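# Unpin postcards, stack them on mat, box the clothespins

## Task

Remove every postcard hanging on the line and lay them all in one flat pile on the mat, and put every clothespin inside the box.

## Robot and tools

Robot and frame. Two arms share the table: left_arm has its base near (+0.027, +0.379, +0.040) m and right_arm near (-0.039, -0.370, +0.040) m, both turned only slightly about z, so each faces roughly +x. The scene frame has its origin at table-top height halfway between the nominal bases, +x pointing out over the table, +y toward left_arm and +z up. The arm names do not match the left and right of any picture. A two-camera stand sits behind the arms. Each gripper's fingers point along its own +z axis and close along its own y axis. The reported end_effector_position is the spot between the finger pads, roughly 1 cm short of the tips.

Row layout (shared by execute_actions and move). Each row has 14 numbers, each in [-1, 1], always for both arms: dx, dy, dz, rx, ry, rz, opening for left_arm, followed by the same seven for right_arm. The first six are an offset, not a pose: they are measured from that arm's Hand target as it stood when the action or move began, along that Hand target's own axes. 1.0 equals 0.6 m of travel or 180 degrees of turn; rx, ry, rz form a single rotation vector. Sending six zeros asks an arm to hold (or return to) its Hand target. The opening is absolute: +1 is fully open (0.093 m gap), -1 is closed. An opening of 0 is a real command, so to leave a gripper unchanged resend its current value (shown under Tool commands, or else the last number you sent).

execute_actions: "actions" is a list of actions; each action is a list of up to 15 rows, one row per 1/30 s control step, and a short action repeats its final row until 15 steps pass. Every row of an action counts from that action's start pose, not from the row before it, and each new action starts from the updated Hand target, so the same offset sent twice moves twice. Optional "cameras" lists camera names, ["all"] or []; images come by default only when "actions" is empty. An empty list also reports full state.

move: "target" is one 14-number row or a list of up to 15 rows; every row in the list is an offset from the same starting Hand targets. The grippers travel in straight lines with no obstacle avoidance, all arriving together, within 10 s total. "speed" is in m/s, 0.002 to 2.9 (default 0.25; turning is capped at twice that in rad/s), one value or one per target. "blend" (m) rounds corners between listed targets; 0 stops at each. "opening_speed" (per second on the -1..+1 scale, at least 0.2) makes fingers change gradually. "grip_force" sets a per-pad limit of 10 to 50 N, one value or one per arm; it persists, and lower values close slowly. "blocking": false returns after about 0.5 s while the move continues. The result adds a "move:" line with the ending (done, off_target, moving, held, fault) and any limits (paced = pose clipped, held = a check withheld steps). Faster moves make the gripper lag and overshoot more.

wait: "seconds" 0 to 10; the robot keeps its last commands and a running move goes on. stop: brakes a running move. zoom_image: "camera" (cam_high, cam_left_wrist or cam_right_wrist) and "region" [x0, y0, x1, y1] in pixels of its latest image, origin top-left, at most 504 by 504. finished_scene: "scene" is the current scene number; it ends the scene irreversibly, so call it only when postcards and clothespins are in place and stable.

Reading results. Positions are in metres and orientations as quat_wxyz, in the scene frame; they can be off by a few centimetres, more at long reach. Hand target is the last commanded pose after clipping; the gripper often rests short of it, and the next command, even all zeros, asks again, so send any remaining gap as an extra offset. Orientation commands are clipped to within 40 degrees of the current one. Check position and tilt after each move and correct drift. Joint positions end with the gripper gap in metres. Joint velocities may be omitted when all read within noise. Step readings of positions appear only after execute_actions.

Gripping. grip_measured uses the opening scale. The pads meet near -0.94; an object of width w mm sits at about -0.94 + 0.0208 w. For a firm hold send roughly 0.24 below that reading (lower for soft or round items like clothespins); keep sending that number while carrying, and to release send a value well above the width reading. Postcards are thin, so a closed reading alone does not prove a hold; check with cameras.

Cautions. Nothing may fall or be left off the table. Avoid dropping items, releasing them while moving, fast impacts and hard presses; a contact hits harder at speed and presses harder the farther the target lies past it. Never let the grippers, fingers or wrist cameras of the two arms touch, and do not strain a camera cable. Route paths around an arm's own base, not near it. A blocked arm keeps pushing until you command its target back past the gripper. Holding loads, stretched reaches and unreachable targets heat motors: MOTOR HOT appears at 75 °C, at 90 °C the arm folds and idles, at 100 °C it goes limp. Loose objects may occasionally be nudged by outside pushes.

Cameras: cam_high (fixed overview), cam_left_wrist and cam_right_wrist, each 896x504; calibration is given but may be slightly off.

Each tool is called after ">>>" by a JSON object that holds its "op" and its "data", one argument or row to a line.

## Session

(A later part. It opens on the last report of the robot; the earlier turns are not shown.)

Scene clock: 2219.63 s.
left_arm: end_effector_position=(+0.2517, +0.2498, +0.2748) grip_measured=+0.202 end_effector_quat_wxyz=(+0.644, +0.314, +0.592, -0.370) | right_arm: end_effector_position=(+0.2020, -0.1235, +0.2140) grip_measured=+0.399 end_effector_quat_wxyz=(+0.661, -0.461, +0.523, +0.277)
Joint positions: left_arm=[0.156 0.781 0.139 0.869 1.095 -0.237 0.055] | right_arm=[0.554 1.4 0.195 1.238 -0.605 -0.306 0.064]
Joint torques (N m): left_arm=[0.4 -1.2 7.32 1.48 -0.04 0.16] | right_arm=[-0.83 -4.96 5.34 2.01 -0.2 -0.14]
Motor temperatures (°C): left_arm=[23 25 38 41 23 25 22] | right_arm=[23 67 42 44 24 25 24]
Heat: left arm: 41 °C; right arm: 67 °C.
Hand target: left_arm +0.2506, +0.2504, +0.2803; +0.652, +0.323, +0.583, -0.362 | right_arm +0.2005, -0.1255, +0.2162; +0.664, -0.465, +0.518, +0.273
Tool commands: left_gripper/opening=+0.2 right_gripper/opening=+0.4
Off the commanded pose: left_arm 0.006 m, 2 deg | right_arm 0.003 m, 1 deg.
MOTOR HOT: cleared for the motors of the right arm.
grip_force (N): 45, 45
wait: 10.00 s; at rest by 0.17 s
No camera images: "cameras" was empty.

>>> {"op": "wait", "data": {
  "seconds": 10,
  "cameras": []
}}

>>> {"op": "wait", "data": {
  "seconds": 8,
  "cameras": []
}}

>>> {"op": "move", "data": {
  "target": [
    [0,0,0,0,0,0,0.2,-0.0108,-0.101,0.5315,0,-0.0603,0,0.4]
  ],
  "speed": 0.15,
  "cameras": ["cam_right_wrist","cam_left_wrist"]
}}

Scene clock: 2239.03 s.
left_arm: end_effector_position=(+0.2517, +0.2498, +0.2748) grip_measured=+0.202 end_effector_quat_wxyz=(+0.644, +0.314, +0.592, -0.370) | right_arm: end_effector_position=(+0.2020, -0.1235, +0.2140) grip_measured=+0.399 end_effector_quat_wxyz=(+0.661, -0.461, +0.523, +0.277)
Joint positions: left_arm=[0.156 0.781 0.139 0.869 1.095 -0.237 0.055] | right_arm=[0.554 1.4 0.195 1.238 -0.605 -0.306 0.064]
Joint torques (N m): left_arm=[0.5 -1.17 7.49 1.49 -0.07 0.16] | right_arm=[-0.81 -4.96 5.31 2.01 -0.19 -0.15]
Motor temperatures (°C): left_arm=[23 25 38 41 23 25 22] | right_arm=[23 59 41 42 24 25 24]
Heat: left arm: 41 °C; right arm: 59 °C.
Hand target: left_arm +0.2506, +0.2504, +0.2803; +0.652, +0.323, +0.583, -0.362 | right_arm +0.2005, -0.1255, +0.2162; +0.664, -0.465, +0.518, +0.273
Tool commands: left_gripper/opening=+0.2 right_gripper/opening=+0.4
Off the commanded pose: left_arm 0.006 m, 2 deg | right_arm 0.003 m, 1 deg.
grip_force (N): 45, 45
wait: 10.00 s; at rest from the start
No camera images: "cameras" was empty.

Scene clock: 2247.03 s.
left_arm: end_effector_position=(+0.2517, +0.2498, +0.2748) grip_measured=+0.202 end_effector_quat_wxyz=(+0.644, +0.314, +0.592, -0.370) | right_arm: end_effector_position=(+0.2020, -0.1235, +0.2140) grip_measured=+0.399 end_effector_quat_wxyz=(+0.661, -0.461, +0.523, +0.277)
Joint positions: left_arm=[0.156 0.781 0.139 0.869 1.095 -0.237 0.055] | right_arm=[0.554 1.4 0.195 1.238 -0.605 -0.306 0.064]
Joint torques (N m): left_arm=[0.46 -1.07 7.41 1.48 -0.03 0.16] | right_arm=[-0.79 -4.96 5.37 2.01 -0.19 -0.14]
Motor temperatures (°C): left_arm=[23 25 38 41 23 25 22] | right_arm=[23 56 41 42 24 25 24]
Heat: left arm: 41 °C; right arm: 56 °C.
Hand target: left_arm +0.2506, +0.2504, +0.2803; +0.652, +0.323, +0.583, -0.362 | right_arm +0.2005, -0.1255, +0.2162; +0.664, -0.465, +0.518, +0.273
Tool commands: left_gripper/opening=+0.2 right_gripper/opening=+0.4
Off the commanded pose: left_arm 0.006 m, 2 deg | right_arm 0.003 m, 1 deg.
grip_force (N): 45, 45
wait: 8.00 s; at rest by 0.17 s
No camera images: "cameras" was empty.

Scene clock: 2249.93 s.
left_arm: end_effector_position=(+0.2517, +0.2498, +0.2748) grip_measured=+0.202 end_effector_quat_wxyz=(+0.644, +0.314, +0.592, -0.370) | right_arm: end_effector_position=(+0.3874, +0.1308, +0.2481) grip_measured=+0.399 end_effector_quat_wxyz=(+0.709, -0.442, +0.454, +0.309)
Joint positions: left_arm=[0.156 0.781 0.139 0.869 1.095 -0.237 0.055] | right_arm=[0.802 2.407 1.619 1.004 -0.412 -0.274 0.064]
Joint torques (N m): left_arm=[0.61 -1.21 7.43 1.49 -0.03 0.14] | right_arm=[0.66 -11.17 10.17 2 0 0.16]
Motor temperatures (°C): left_arm=[23 25 38 41 23 25 22] | right_arm=[23 56 42 42 24 25 24]
Heat: left arm: 41 °C; right arm: 56 °C.
Hand target: left_arm +0.2506, +0.2504, +0.2803; +0.652, +0.323, +0.583, -0.362 | right_arm +0.3877, +0.1373, +0.2524; +0.710, -0.437, +0.453, +0.316
Off the commanded pose: left_arm 0.006 m, 2 deg | right_arm 0.008 m, 1 deg.
grip_force (N): 45, 45
move: done
camera_calibration:
cam_left_wrist: T_world_to_cam=[[-0.853463, -0.521023, 0.0116407, 0.342459], [-0.175811, 0.266817, -0.947575, 0.278356], [0.490603, -0.810767, -0.319321, 0.252587], [0, 0, 0, 1]] pos_world=[0.217295, 0.308948, 0.340434]
cam_right_wrist: T_world_to_cam=[[0.839874, -0.42484, 0.33782, -0.354846], [0.188223, -0.355804, -0.91541, 0.240054], [0.5091, 0.832415, -0.218867, -0.169342], [0, 0, 0, 1]] pos_world=[0.339055, 0.075622, 0.302558]
Images, in order (width x height): cam_left_wrist 896x504, cam_right_wrist 896x504.

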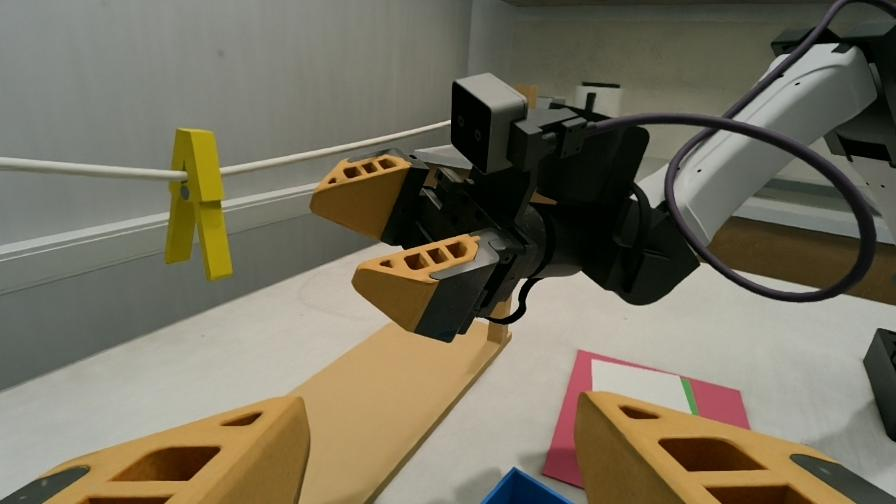

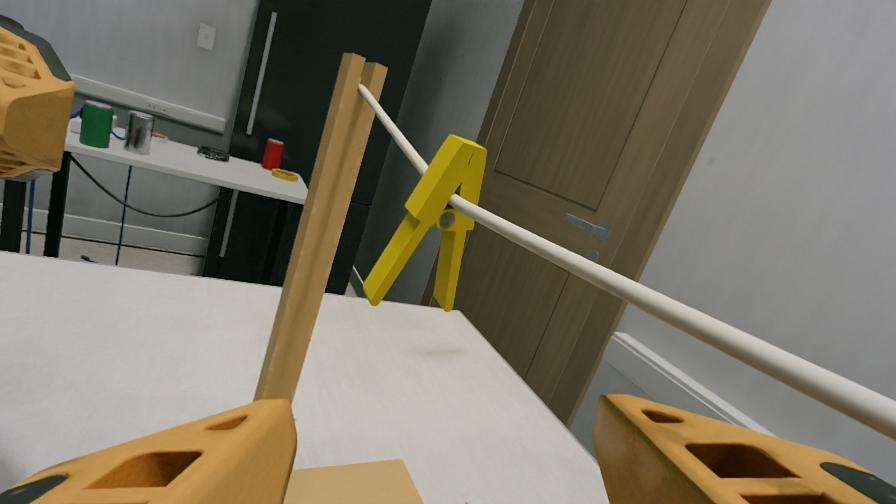

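>>> {"op": "move", "data": {
  "target": [
    [0,0,0,0,0,0,0.2,0.0005,0.011,0,0,0,0,0.45],
    [0,0,0,0,0,0,0.2,0.0005,0.011,0.13,0,0,0,0.45]
  ],
  "speed": 0.07,
  "cameras": ["cam_right_wrist","cam_left_wrist"]
}}

Scene clock: 2259.43 s.
left_arm: end_effector_position=(+0.2517, +0.2498, +0.2748) grip_measured=+0.202 end_effector_quat_wxyz=(+0.644, +0.314, +0.592, -0.370) | right_arm: end_effector_position=(+0.4126, +0.2052, +0.2611) grip_measured=+0.448 end_effector_quat_wxyz=(+0.706, -0.439, +0.459, +0.314)
Joint positions: left_arm=[0.156 0.781 0.139 0.869 1.095 -0.237 0.055] | right_arm=[0.865 2.68 2.207 0.68 -0.35 -0.273 0.067]
Joint torques (N m): left_arm=[0.61 -1.16 7.43 1.47 -0.05 0.17] | right_arm=[0.69 -12.82 11.07 2.03 -0.02 0]
Motor temperatures (°C): left_arm=[23 25 38 41 23 25 22] | right_arm=[23 56 44 43 24 25 24]
Heat: left arm: 41 °C; right arm: 56 °C.
Hand target: left_arm +0.2506, +0.2504, +0.2803; +0.652, +0.323, +0.583, -0.362 | right_arm +0.4108, +0.2108, +0.2662; +0.710, -0.437, +0.453, +0.316
Off the commanded pose: left_arm 0.006 m, 2 deg | right_arm 0.008 m, 1 deg.
grip_force (N): 45, 45
move: done
camera_calibration:
cam_left_wrist: T_world_to_cam=[[-0.853463, -0.521023, 0.0116407, 0.342459], [-0.175811, 0.266817, -0.947575, 0.278356], [0.490603, -0.810767, -0.319321, 0.252587], [0, 0, 0, 1]] pos_world=[0.217295, 0.308948, 0.340434]
cam_right_wrist: T_world_to_cam=[[0.846274, -0.423355, 0.323405, -0.34793], [0.175095, -0.352299, -0.919362, 0.279351], [0.503152, 0.834659, -0.224014, -0.23795], [0, 0, 0, 1]] pos_world=[0.365257, 0.149725, 0.316043]
Images, in order (width x height): cam_left_wrist 896x504, cam_right_wrist 896x504.

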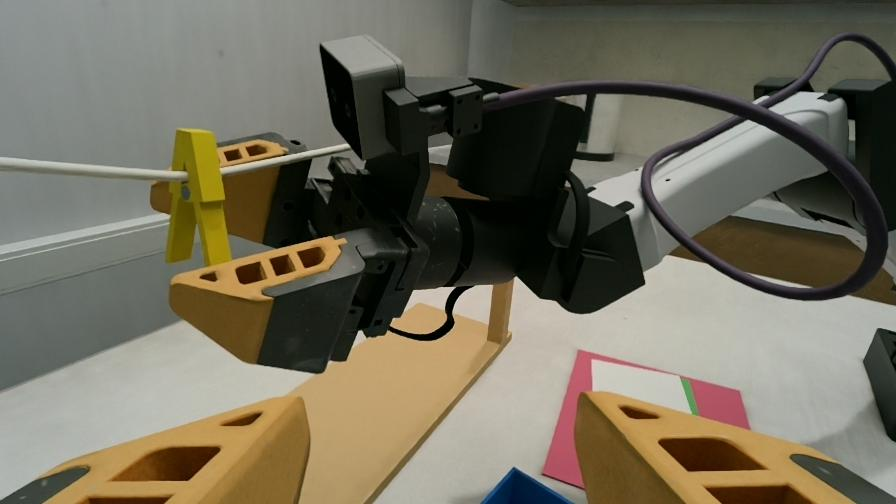

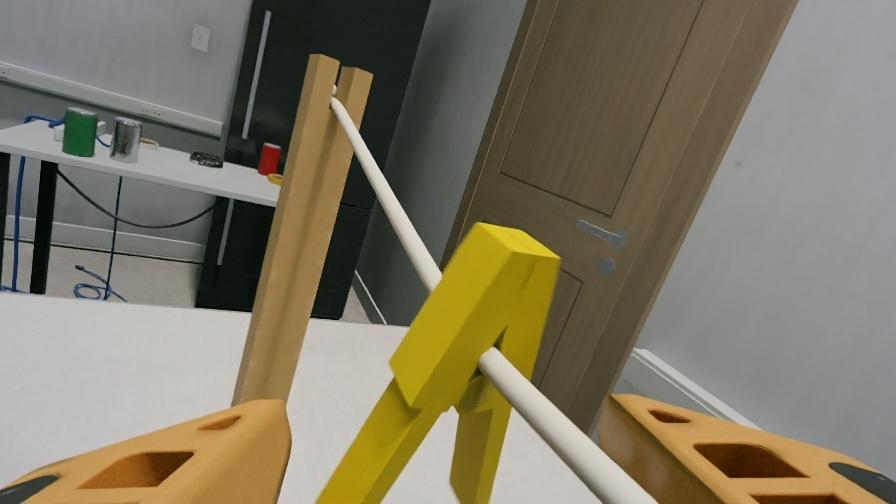

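>>> {"op": "move", "data": {
  "target": [
    [0,0,0,0,0,0,0.2,0.006,0.008,0.006,0,0,0,0.45],
    [0,0,0,0,0,0,0.2,0.006,0.008,0.006,0,0,0,-0.9]
  ],
  "speed": 0.06,
  "cameras": ["cam_right_wrist","cam_left_wrist"]
}}

Scene clock: 2266.50 s.
left_arm: end_effector_position=(+0.2517, +0.2498, +0.2748) grip_measured=+0.202 end_effector_quat_wxyz=(+0.644, +0.314, +0.592, -0.370) | right_arm: end_effector_position=(+0.4120, +0.2104, +0.2566) grip_measured=-0.737 end_effector_quat_wxyz=(+0.705, -0.439, +0.460, +0.314)
Joint positions: left_arm=[0.156 0.781 0.139 0.869 1.095 -0.237 0.055] | right_arm=[0.872 2.705 2.239 0.67 -0.342 -0.273 0.01]
Joint torques (N m): left_arm=[0.38 -1.18 7.35 1.48 -0.03 0.19] | right_arm=[0.72 -12.9 11.06 2.04 -0.02 -0.01]
Motor temperatures (°C): left_arm=[23 25 38 41 23 25 22] | right_arm=[23 59 45 43 24 25 24]
Heat: left arm: 41 °C; right arm: 59 °C.
Hand target: left_arm +0.2506, +0.2504, +0.2803; +0.652, +0.323, +0.583, -0.362 | right_arm +0.4097, +0.2161, +0.2620; +0.710, -0.437, +0.453, +0.316
Off the commanded pose: left_arm 0.006 m, 2 deg | right_arm 0.008 m, 1 deg.
grip_force (N): 45, 45
move: done
camera_calibration:
cam_left_wrist: T_world_to_cam=[[-0.853463, -0.521023, 0.0116407, 0.342459], [-0.175811, 0.266817, -0.947575, 0.278356], [0.490603, -0.810767, -0.319321, 0.252587], [0, 0, 0, 1]] pos_world=[0.217295, 0.308948, 0.340434]
cam_right_wrist: T_world_to_cam=[[0.846758, -0.424024, 0.321255, -0.343278], [0.172192, -0.352915, -0.919674, 0.278598], [0.50334, 0.834059, -0.22582, -0.242501], [0, 0, 0, 1]] pos_world=[0.364761, 0.155023, 0.311737]
Images, in order (width x height): cam_left_wrist 896x504, cam_right_wrist 896x504.

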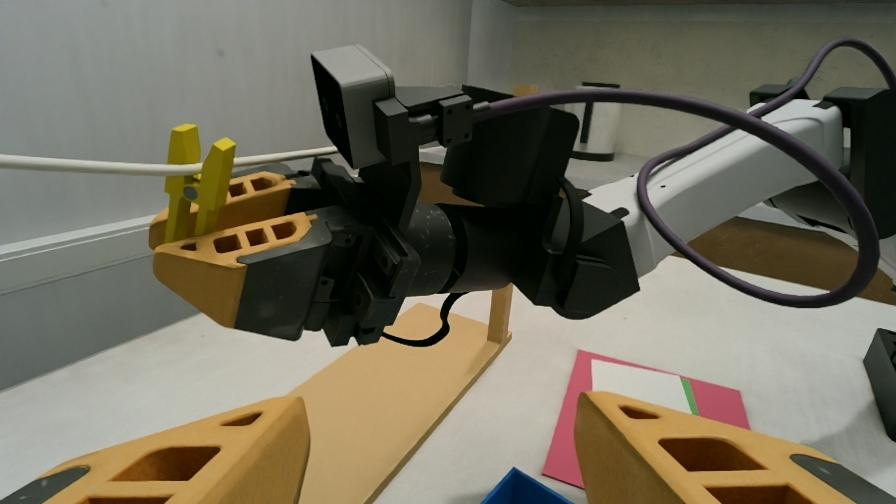

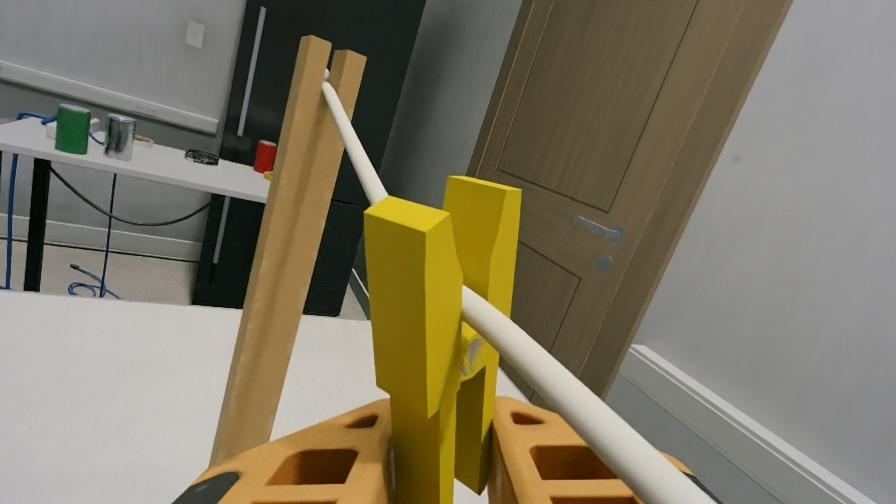

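>>> {"op": "move", "data": {
  "target": [
    [0,0,0,0,0,0,0.2,0.125,0,0,0,0,0,-0.9]
  ],
  "speed": 0.08,
  "cameras": ["cam_right_wrist","cam_left_wrist"]
}}

Scene clock: 2270.67 s.
left_arm: end_effector_position=(+0.2517, +0.2498, +0.2748) grip_measured=+0.202 end_effector_quat_wxyz=(+0.644, +0.314, +0.592, -0.370) | right_arm: end_effector_position=(+0.4357, +0.2223, +0.1882) grip_measured=-0.748 end_effector_quat_wxyz=(+0.706, -0.439, +0.459, +0.313)
Joint positions: left_arm=[0.156 0.781 0.139 0.869 1.095 -0.237 0.055] | right_arm=[0.857 3.016 2.59 0.631 -0.357 -0.273 0.009]
Joint torques (N m): left_arm=[0.61 -1.07 7.36 1.46 -0.07 0.16] | right_arm=[-0.76 -13.68 11.06 2.05 -0.17 0.06]
Motor temperatures (°C): left_arm=[23 25 38 41 23 25 22] | right_arm=[23 60 45 43 24 25 24]
Heat: left arm: 41 °C; right arm: 60 °C.
Hand target: left_arm +0.2506, +0.2504, +0.2803; +0.652, +0.323, +0.583, -0.362 | right_arm +0.4388, +0.2202, +0.1930; +0.710, -0.437, +0.453, +0.316
Off the commanded pose: left_arm 0.006 m, 2 deg | right_arm 0.006 m, 1 deg.
grip_force (N): 45, 45
move: done
camera_calibration:
cam_left_wrist: T_world_to_cam=[[-0.853463, -0.521023, 0.0116407, 0.342459], [-0.175811, 0.266817, -0.947575, 0.278356], [0.490603, -0.810767, -0.319321, 0.252587], [0, 0, 0, 1]] pos_world=[0.217295, 0.308948, 0.340434]
cam_right_wrist: T_world_to_cam=[[0.845171, -0.424898, 0.324266, -0.336055], [0.174395, -0.354259, -0.918742, 0.214932], [0.505246, 0.833044, -0.225309, -0.280501], [0, 0, 0, 1]] pos_world=[0.388263, 0.167022, 0.243239]
Images, in order (width x height): cam_left_wrist 896x504, cam_right_wrist 896x504.

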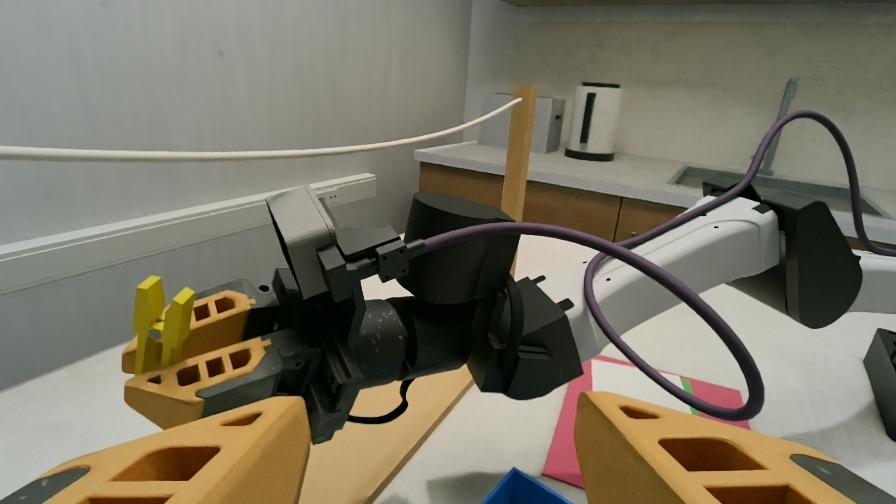

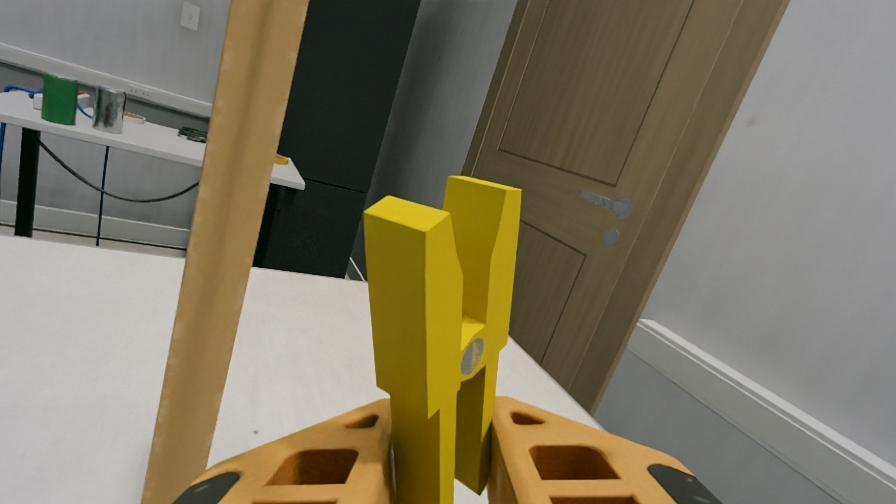

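>>> {"op": "move", "data": {
  "target": [
    [0,0,-0.1,0,0,0,0.2,-0.0428,0.078,-0.0885,0,0,0,-0.9],
    [0,0,-0.1,0,0,0,0.2,-0.106,0.183,-0.28,-0.0608,0.167,0,-0.9],
    [0,0,-0.1,0,0,0,0.2,0.0155,0.278,-0.3493,-0.0608,0.167,0,-0.9],
    [0,0,-0.1,0,0,0,0.2,0.0155,0.278,-0.3493,-0.0608,0.167,0,-0.2],
    [0,0,-0.1,0,0,0,0.2,-0.216,0.1685,-0.469,-0.0608,0.167,0,-0.2]
  ],
  "speed": [0.1,0.2,0.12,0.1,0.2],
  "blend": [0.02,0.02,0,0,0],
  "cameras": ["all"]
}}

>>> {"op": "zoom_image", "data": {
  "camera": "cam_high",
  "region": [330, 180, 530, 360]
}}

Scene clock: 2290.57 s.
left_arm: end_effector_position=(+0.2224, +0.3011, +0.2713) grip_measured=+0.202 end_effector_quat_wxyz=(+0.632, +0.300, +0.620, -0.354) | right_arm: end_effector_position=(+0.1999, +0.0026, +0.2164) grip_measured=-0.201 end_effector_quat_wxyz=(-0.521, +0.566, -0.595, -0.234)
Joint positions: left_arm=[0.606 0.845 0.044 1.469 1.489 -0.728 0.055] | right_arm=[0.94 1.477 0.763 0.345 -0.264 -0.439 0.036]
Joint torques (N m): left_arm=[0.36 0.8 5.14 1.48 -0.36 0.03] | right_arm=[-0.77 -6.82 7.43 2.15 -0.29 -0.13]
Motor temperatures (°C): left_arm=[23 25 38 40 23 25 22] | right_arm=[23 66 47 43 24 25 25]
Heat: left arm: 40 °C; right arm: 66 °C.
Hand target: left_arm +0.2191, +0.3010, +0.2737; +0.652, +0.323, +0.583, -0.362 | right_arm +0.1998, +0.0004, +0.2199; -0.524, +0.569, -0.589, -0.234
Off the commanded pose: left_arm 0.004 m, 6 deg | right_arm 0.004 m, 1 deg.
grip_force (N): 45, 45
move: off_target (left_arm)
camera_calibration:
cam_left_wrist: T_world_to_cam=[[-0.82676, -0.5612, 0.0390213, 0.343007], [-0.236842, 0.284321, -0.929014, 0.259404], [0.510268, -0.777314, -0.367981, 0.306192], [0, 0, 0, 1]] pos_world=[0.188782, 0.356749, 0.340279]
cam_right_wrist: T_world_to_cam=[[0.915114, -0.260445, 0.30779, -0.250121], [0.00218132, -0.760168, -0.649723, 0.181389], [0.403189, 0.595242, -0.695072, 0.150752], [0, 0, 0, 1]] pos_world=[0.167712, -0.0169909, 0.29962]

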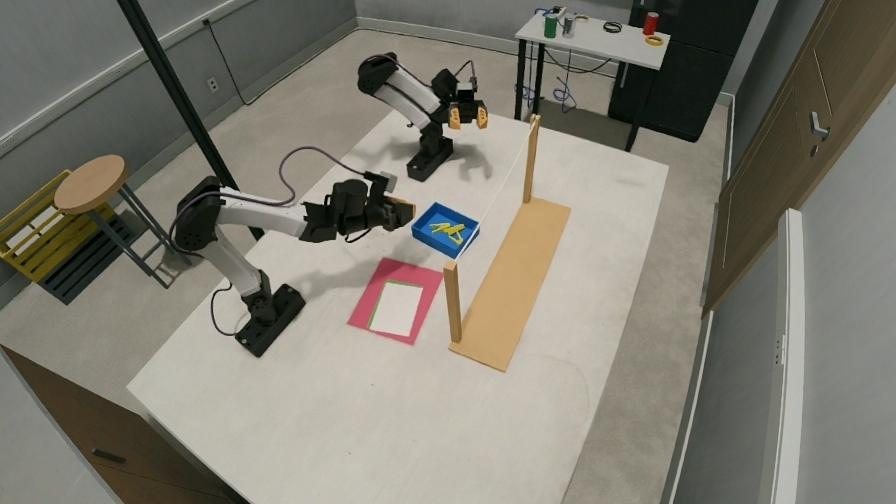

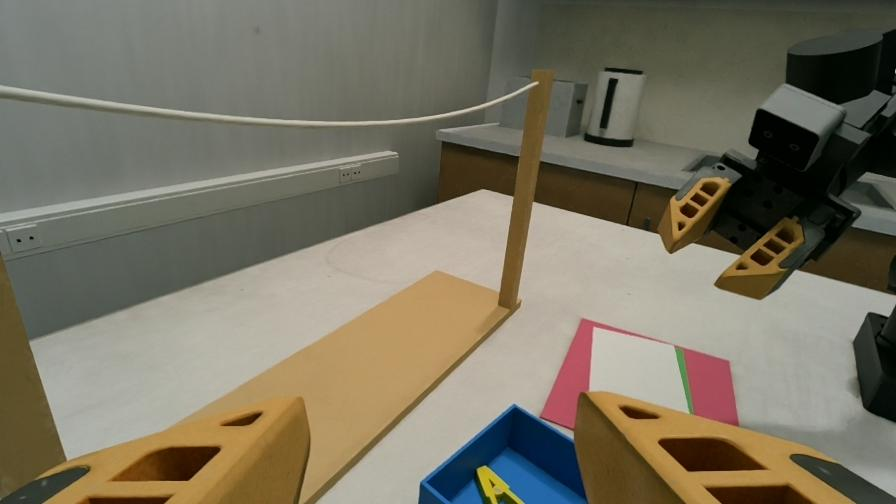

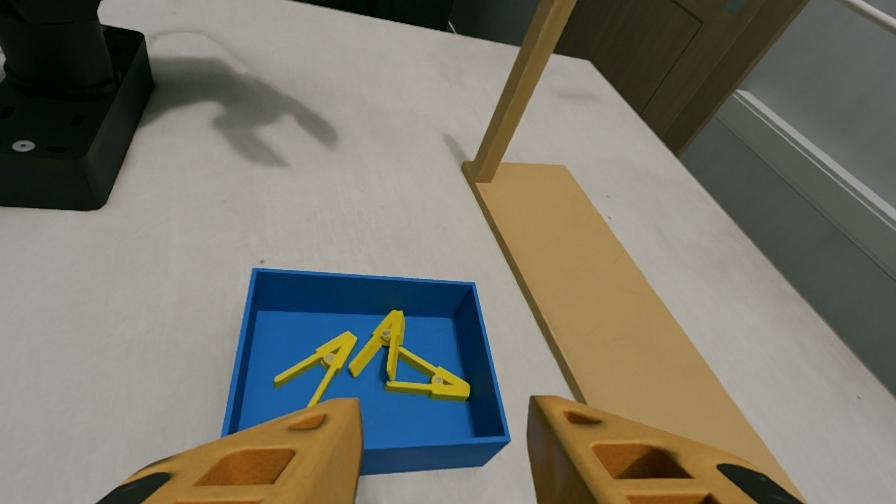

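Scaled by 2.520 from the camera's 896x504 image, which has a finer 1280x720 frame.

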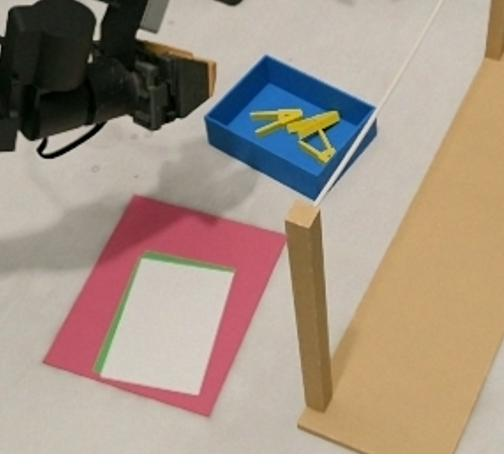

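>>> {"op": "finished_scene", "data": {
  "scene": 2
}}

The scene is finished: the task was done.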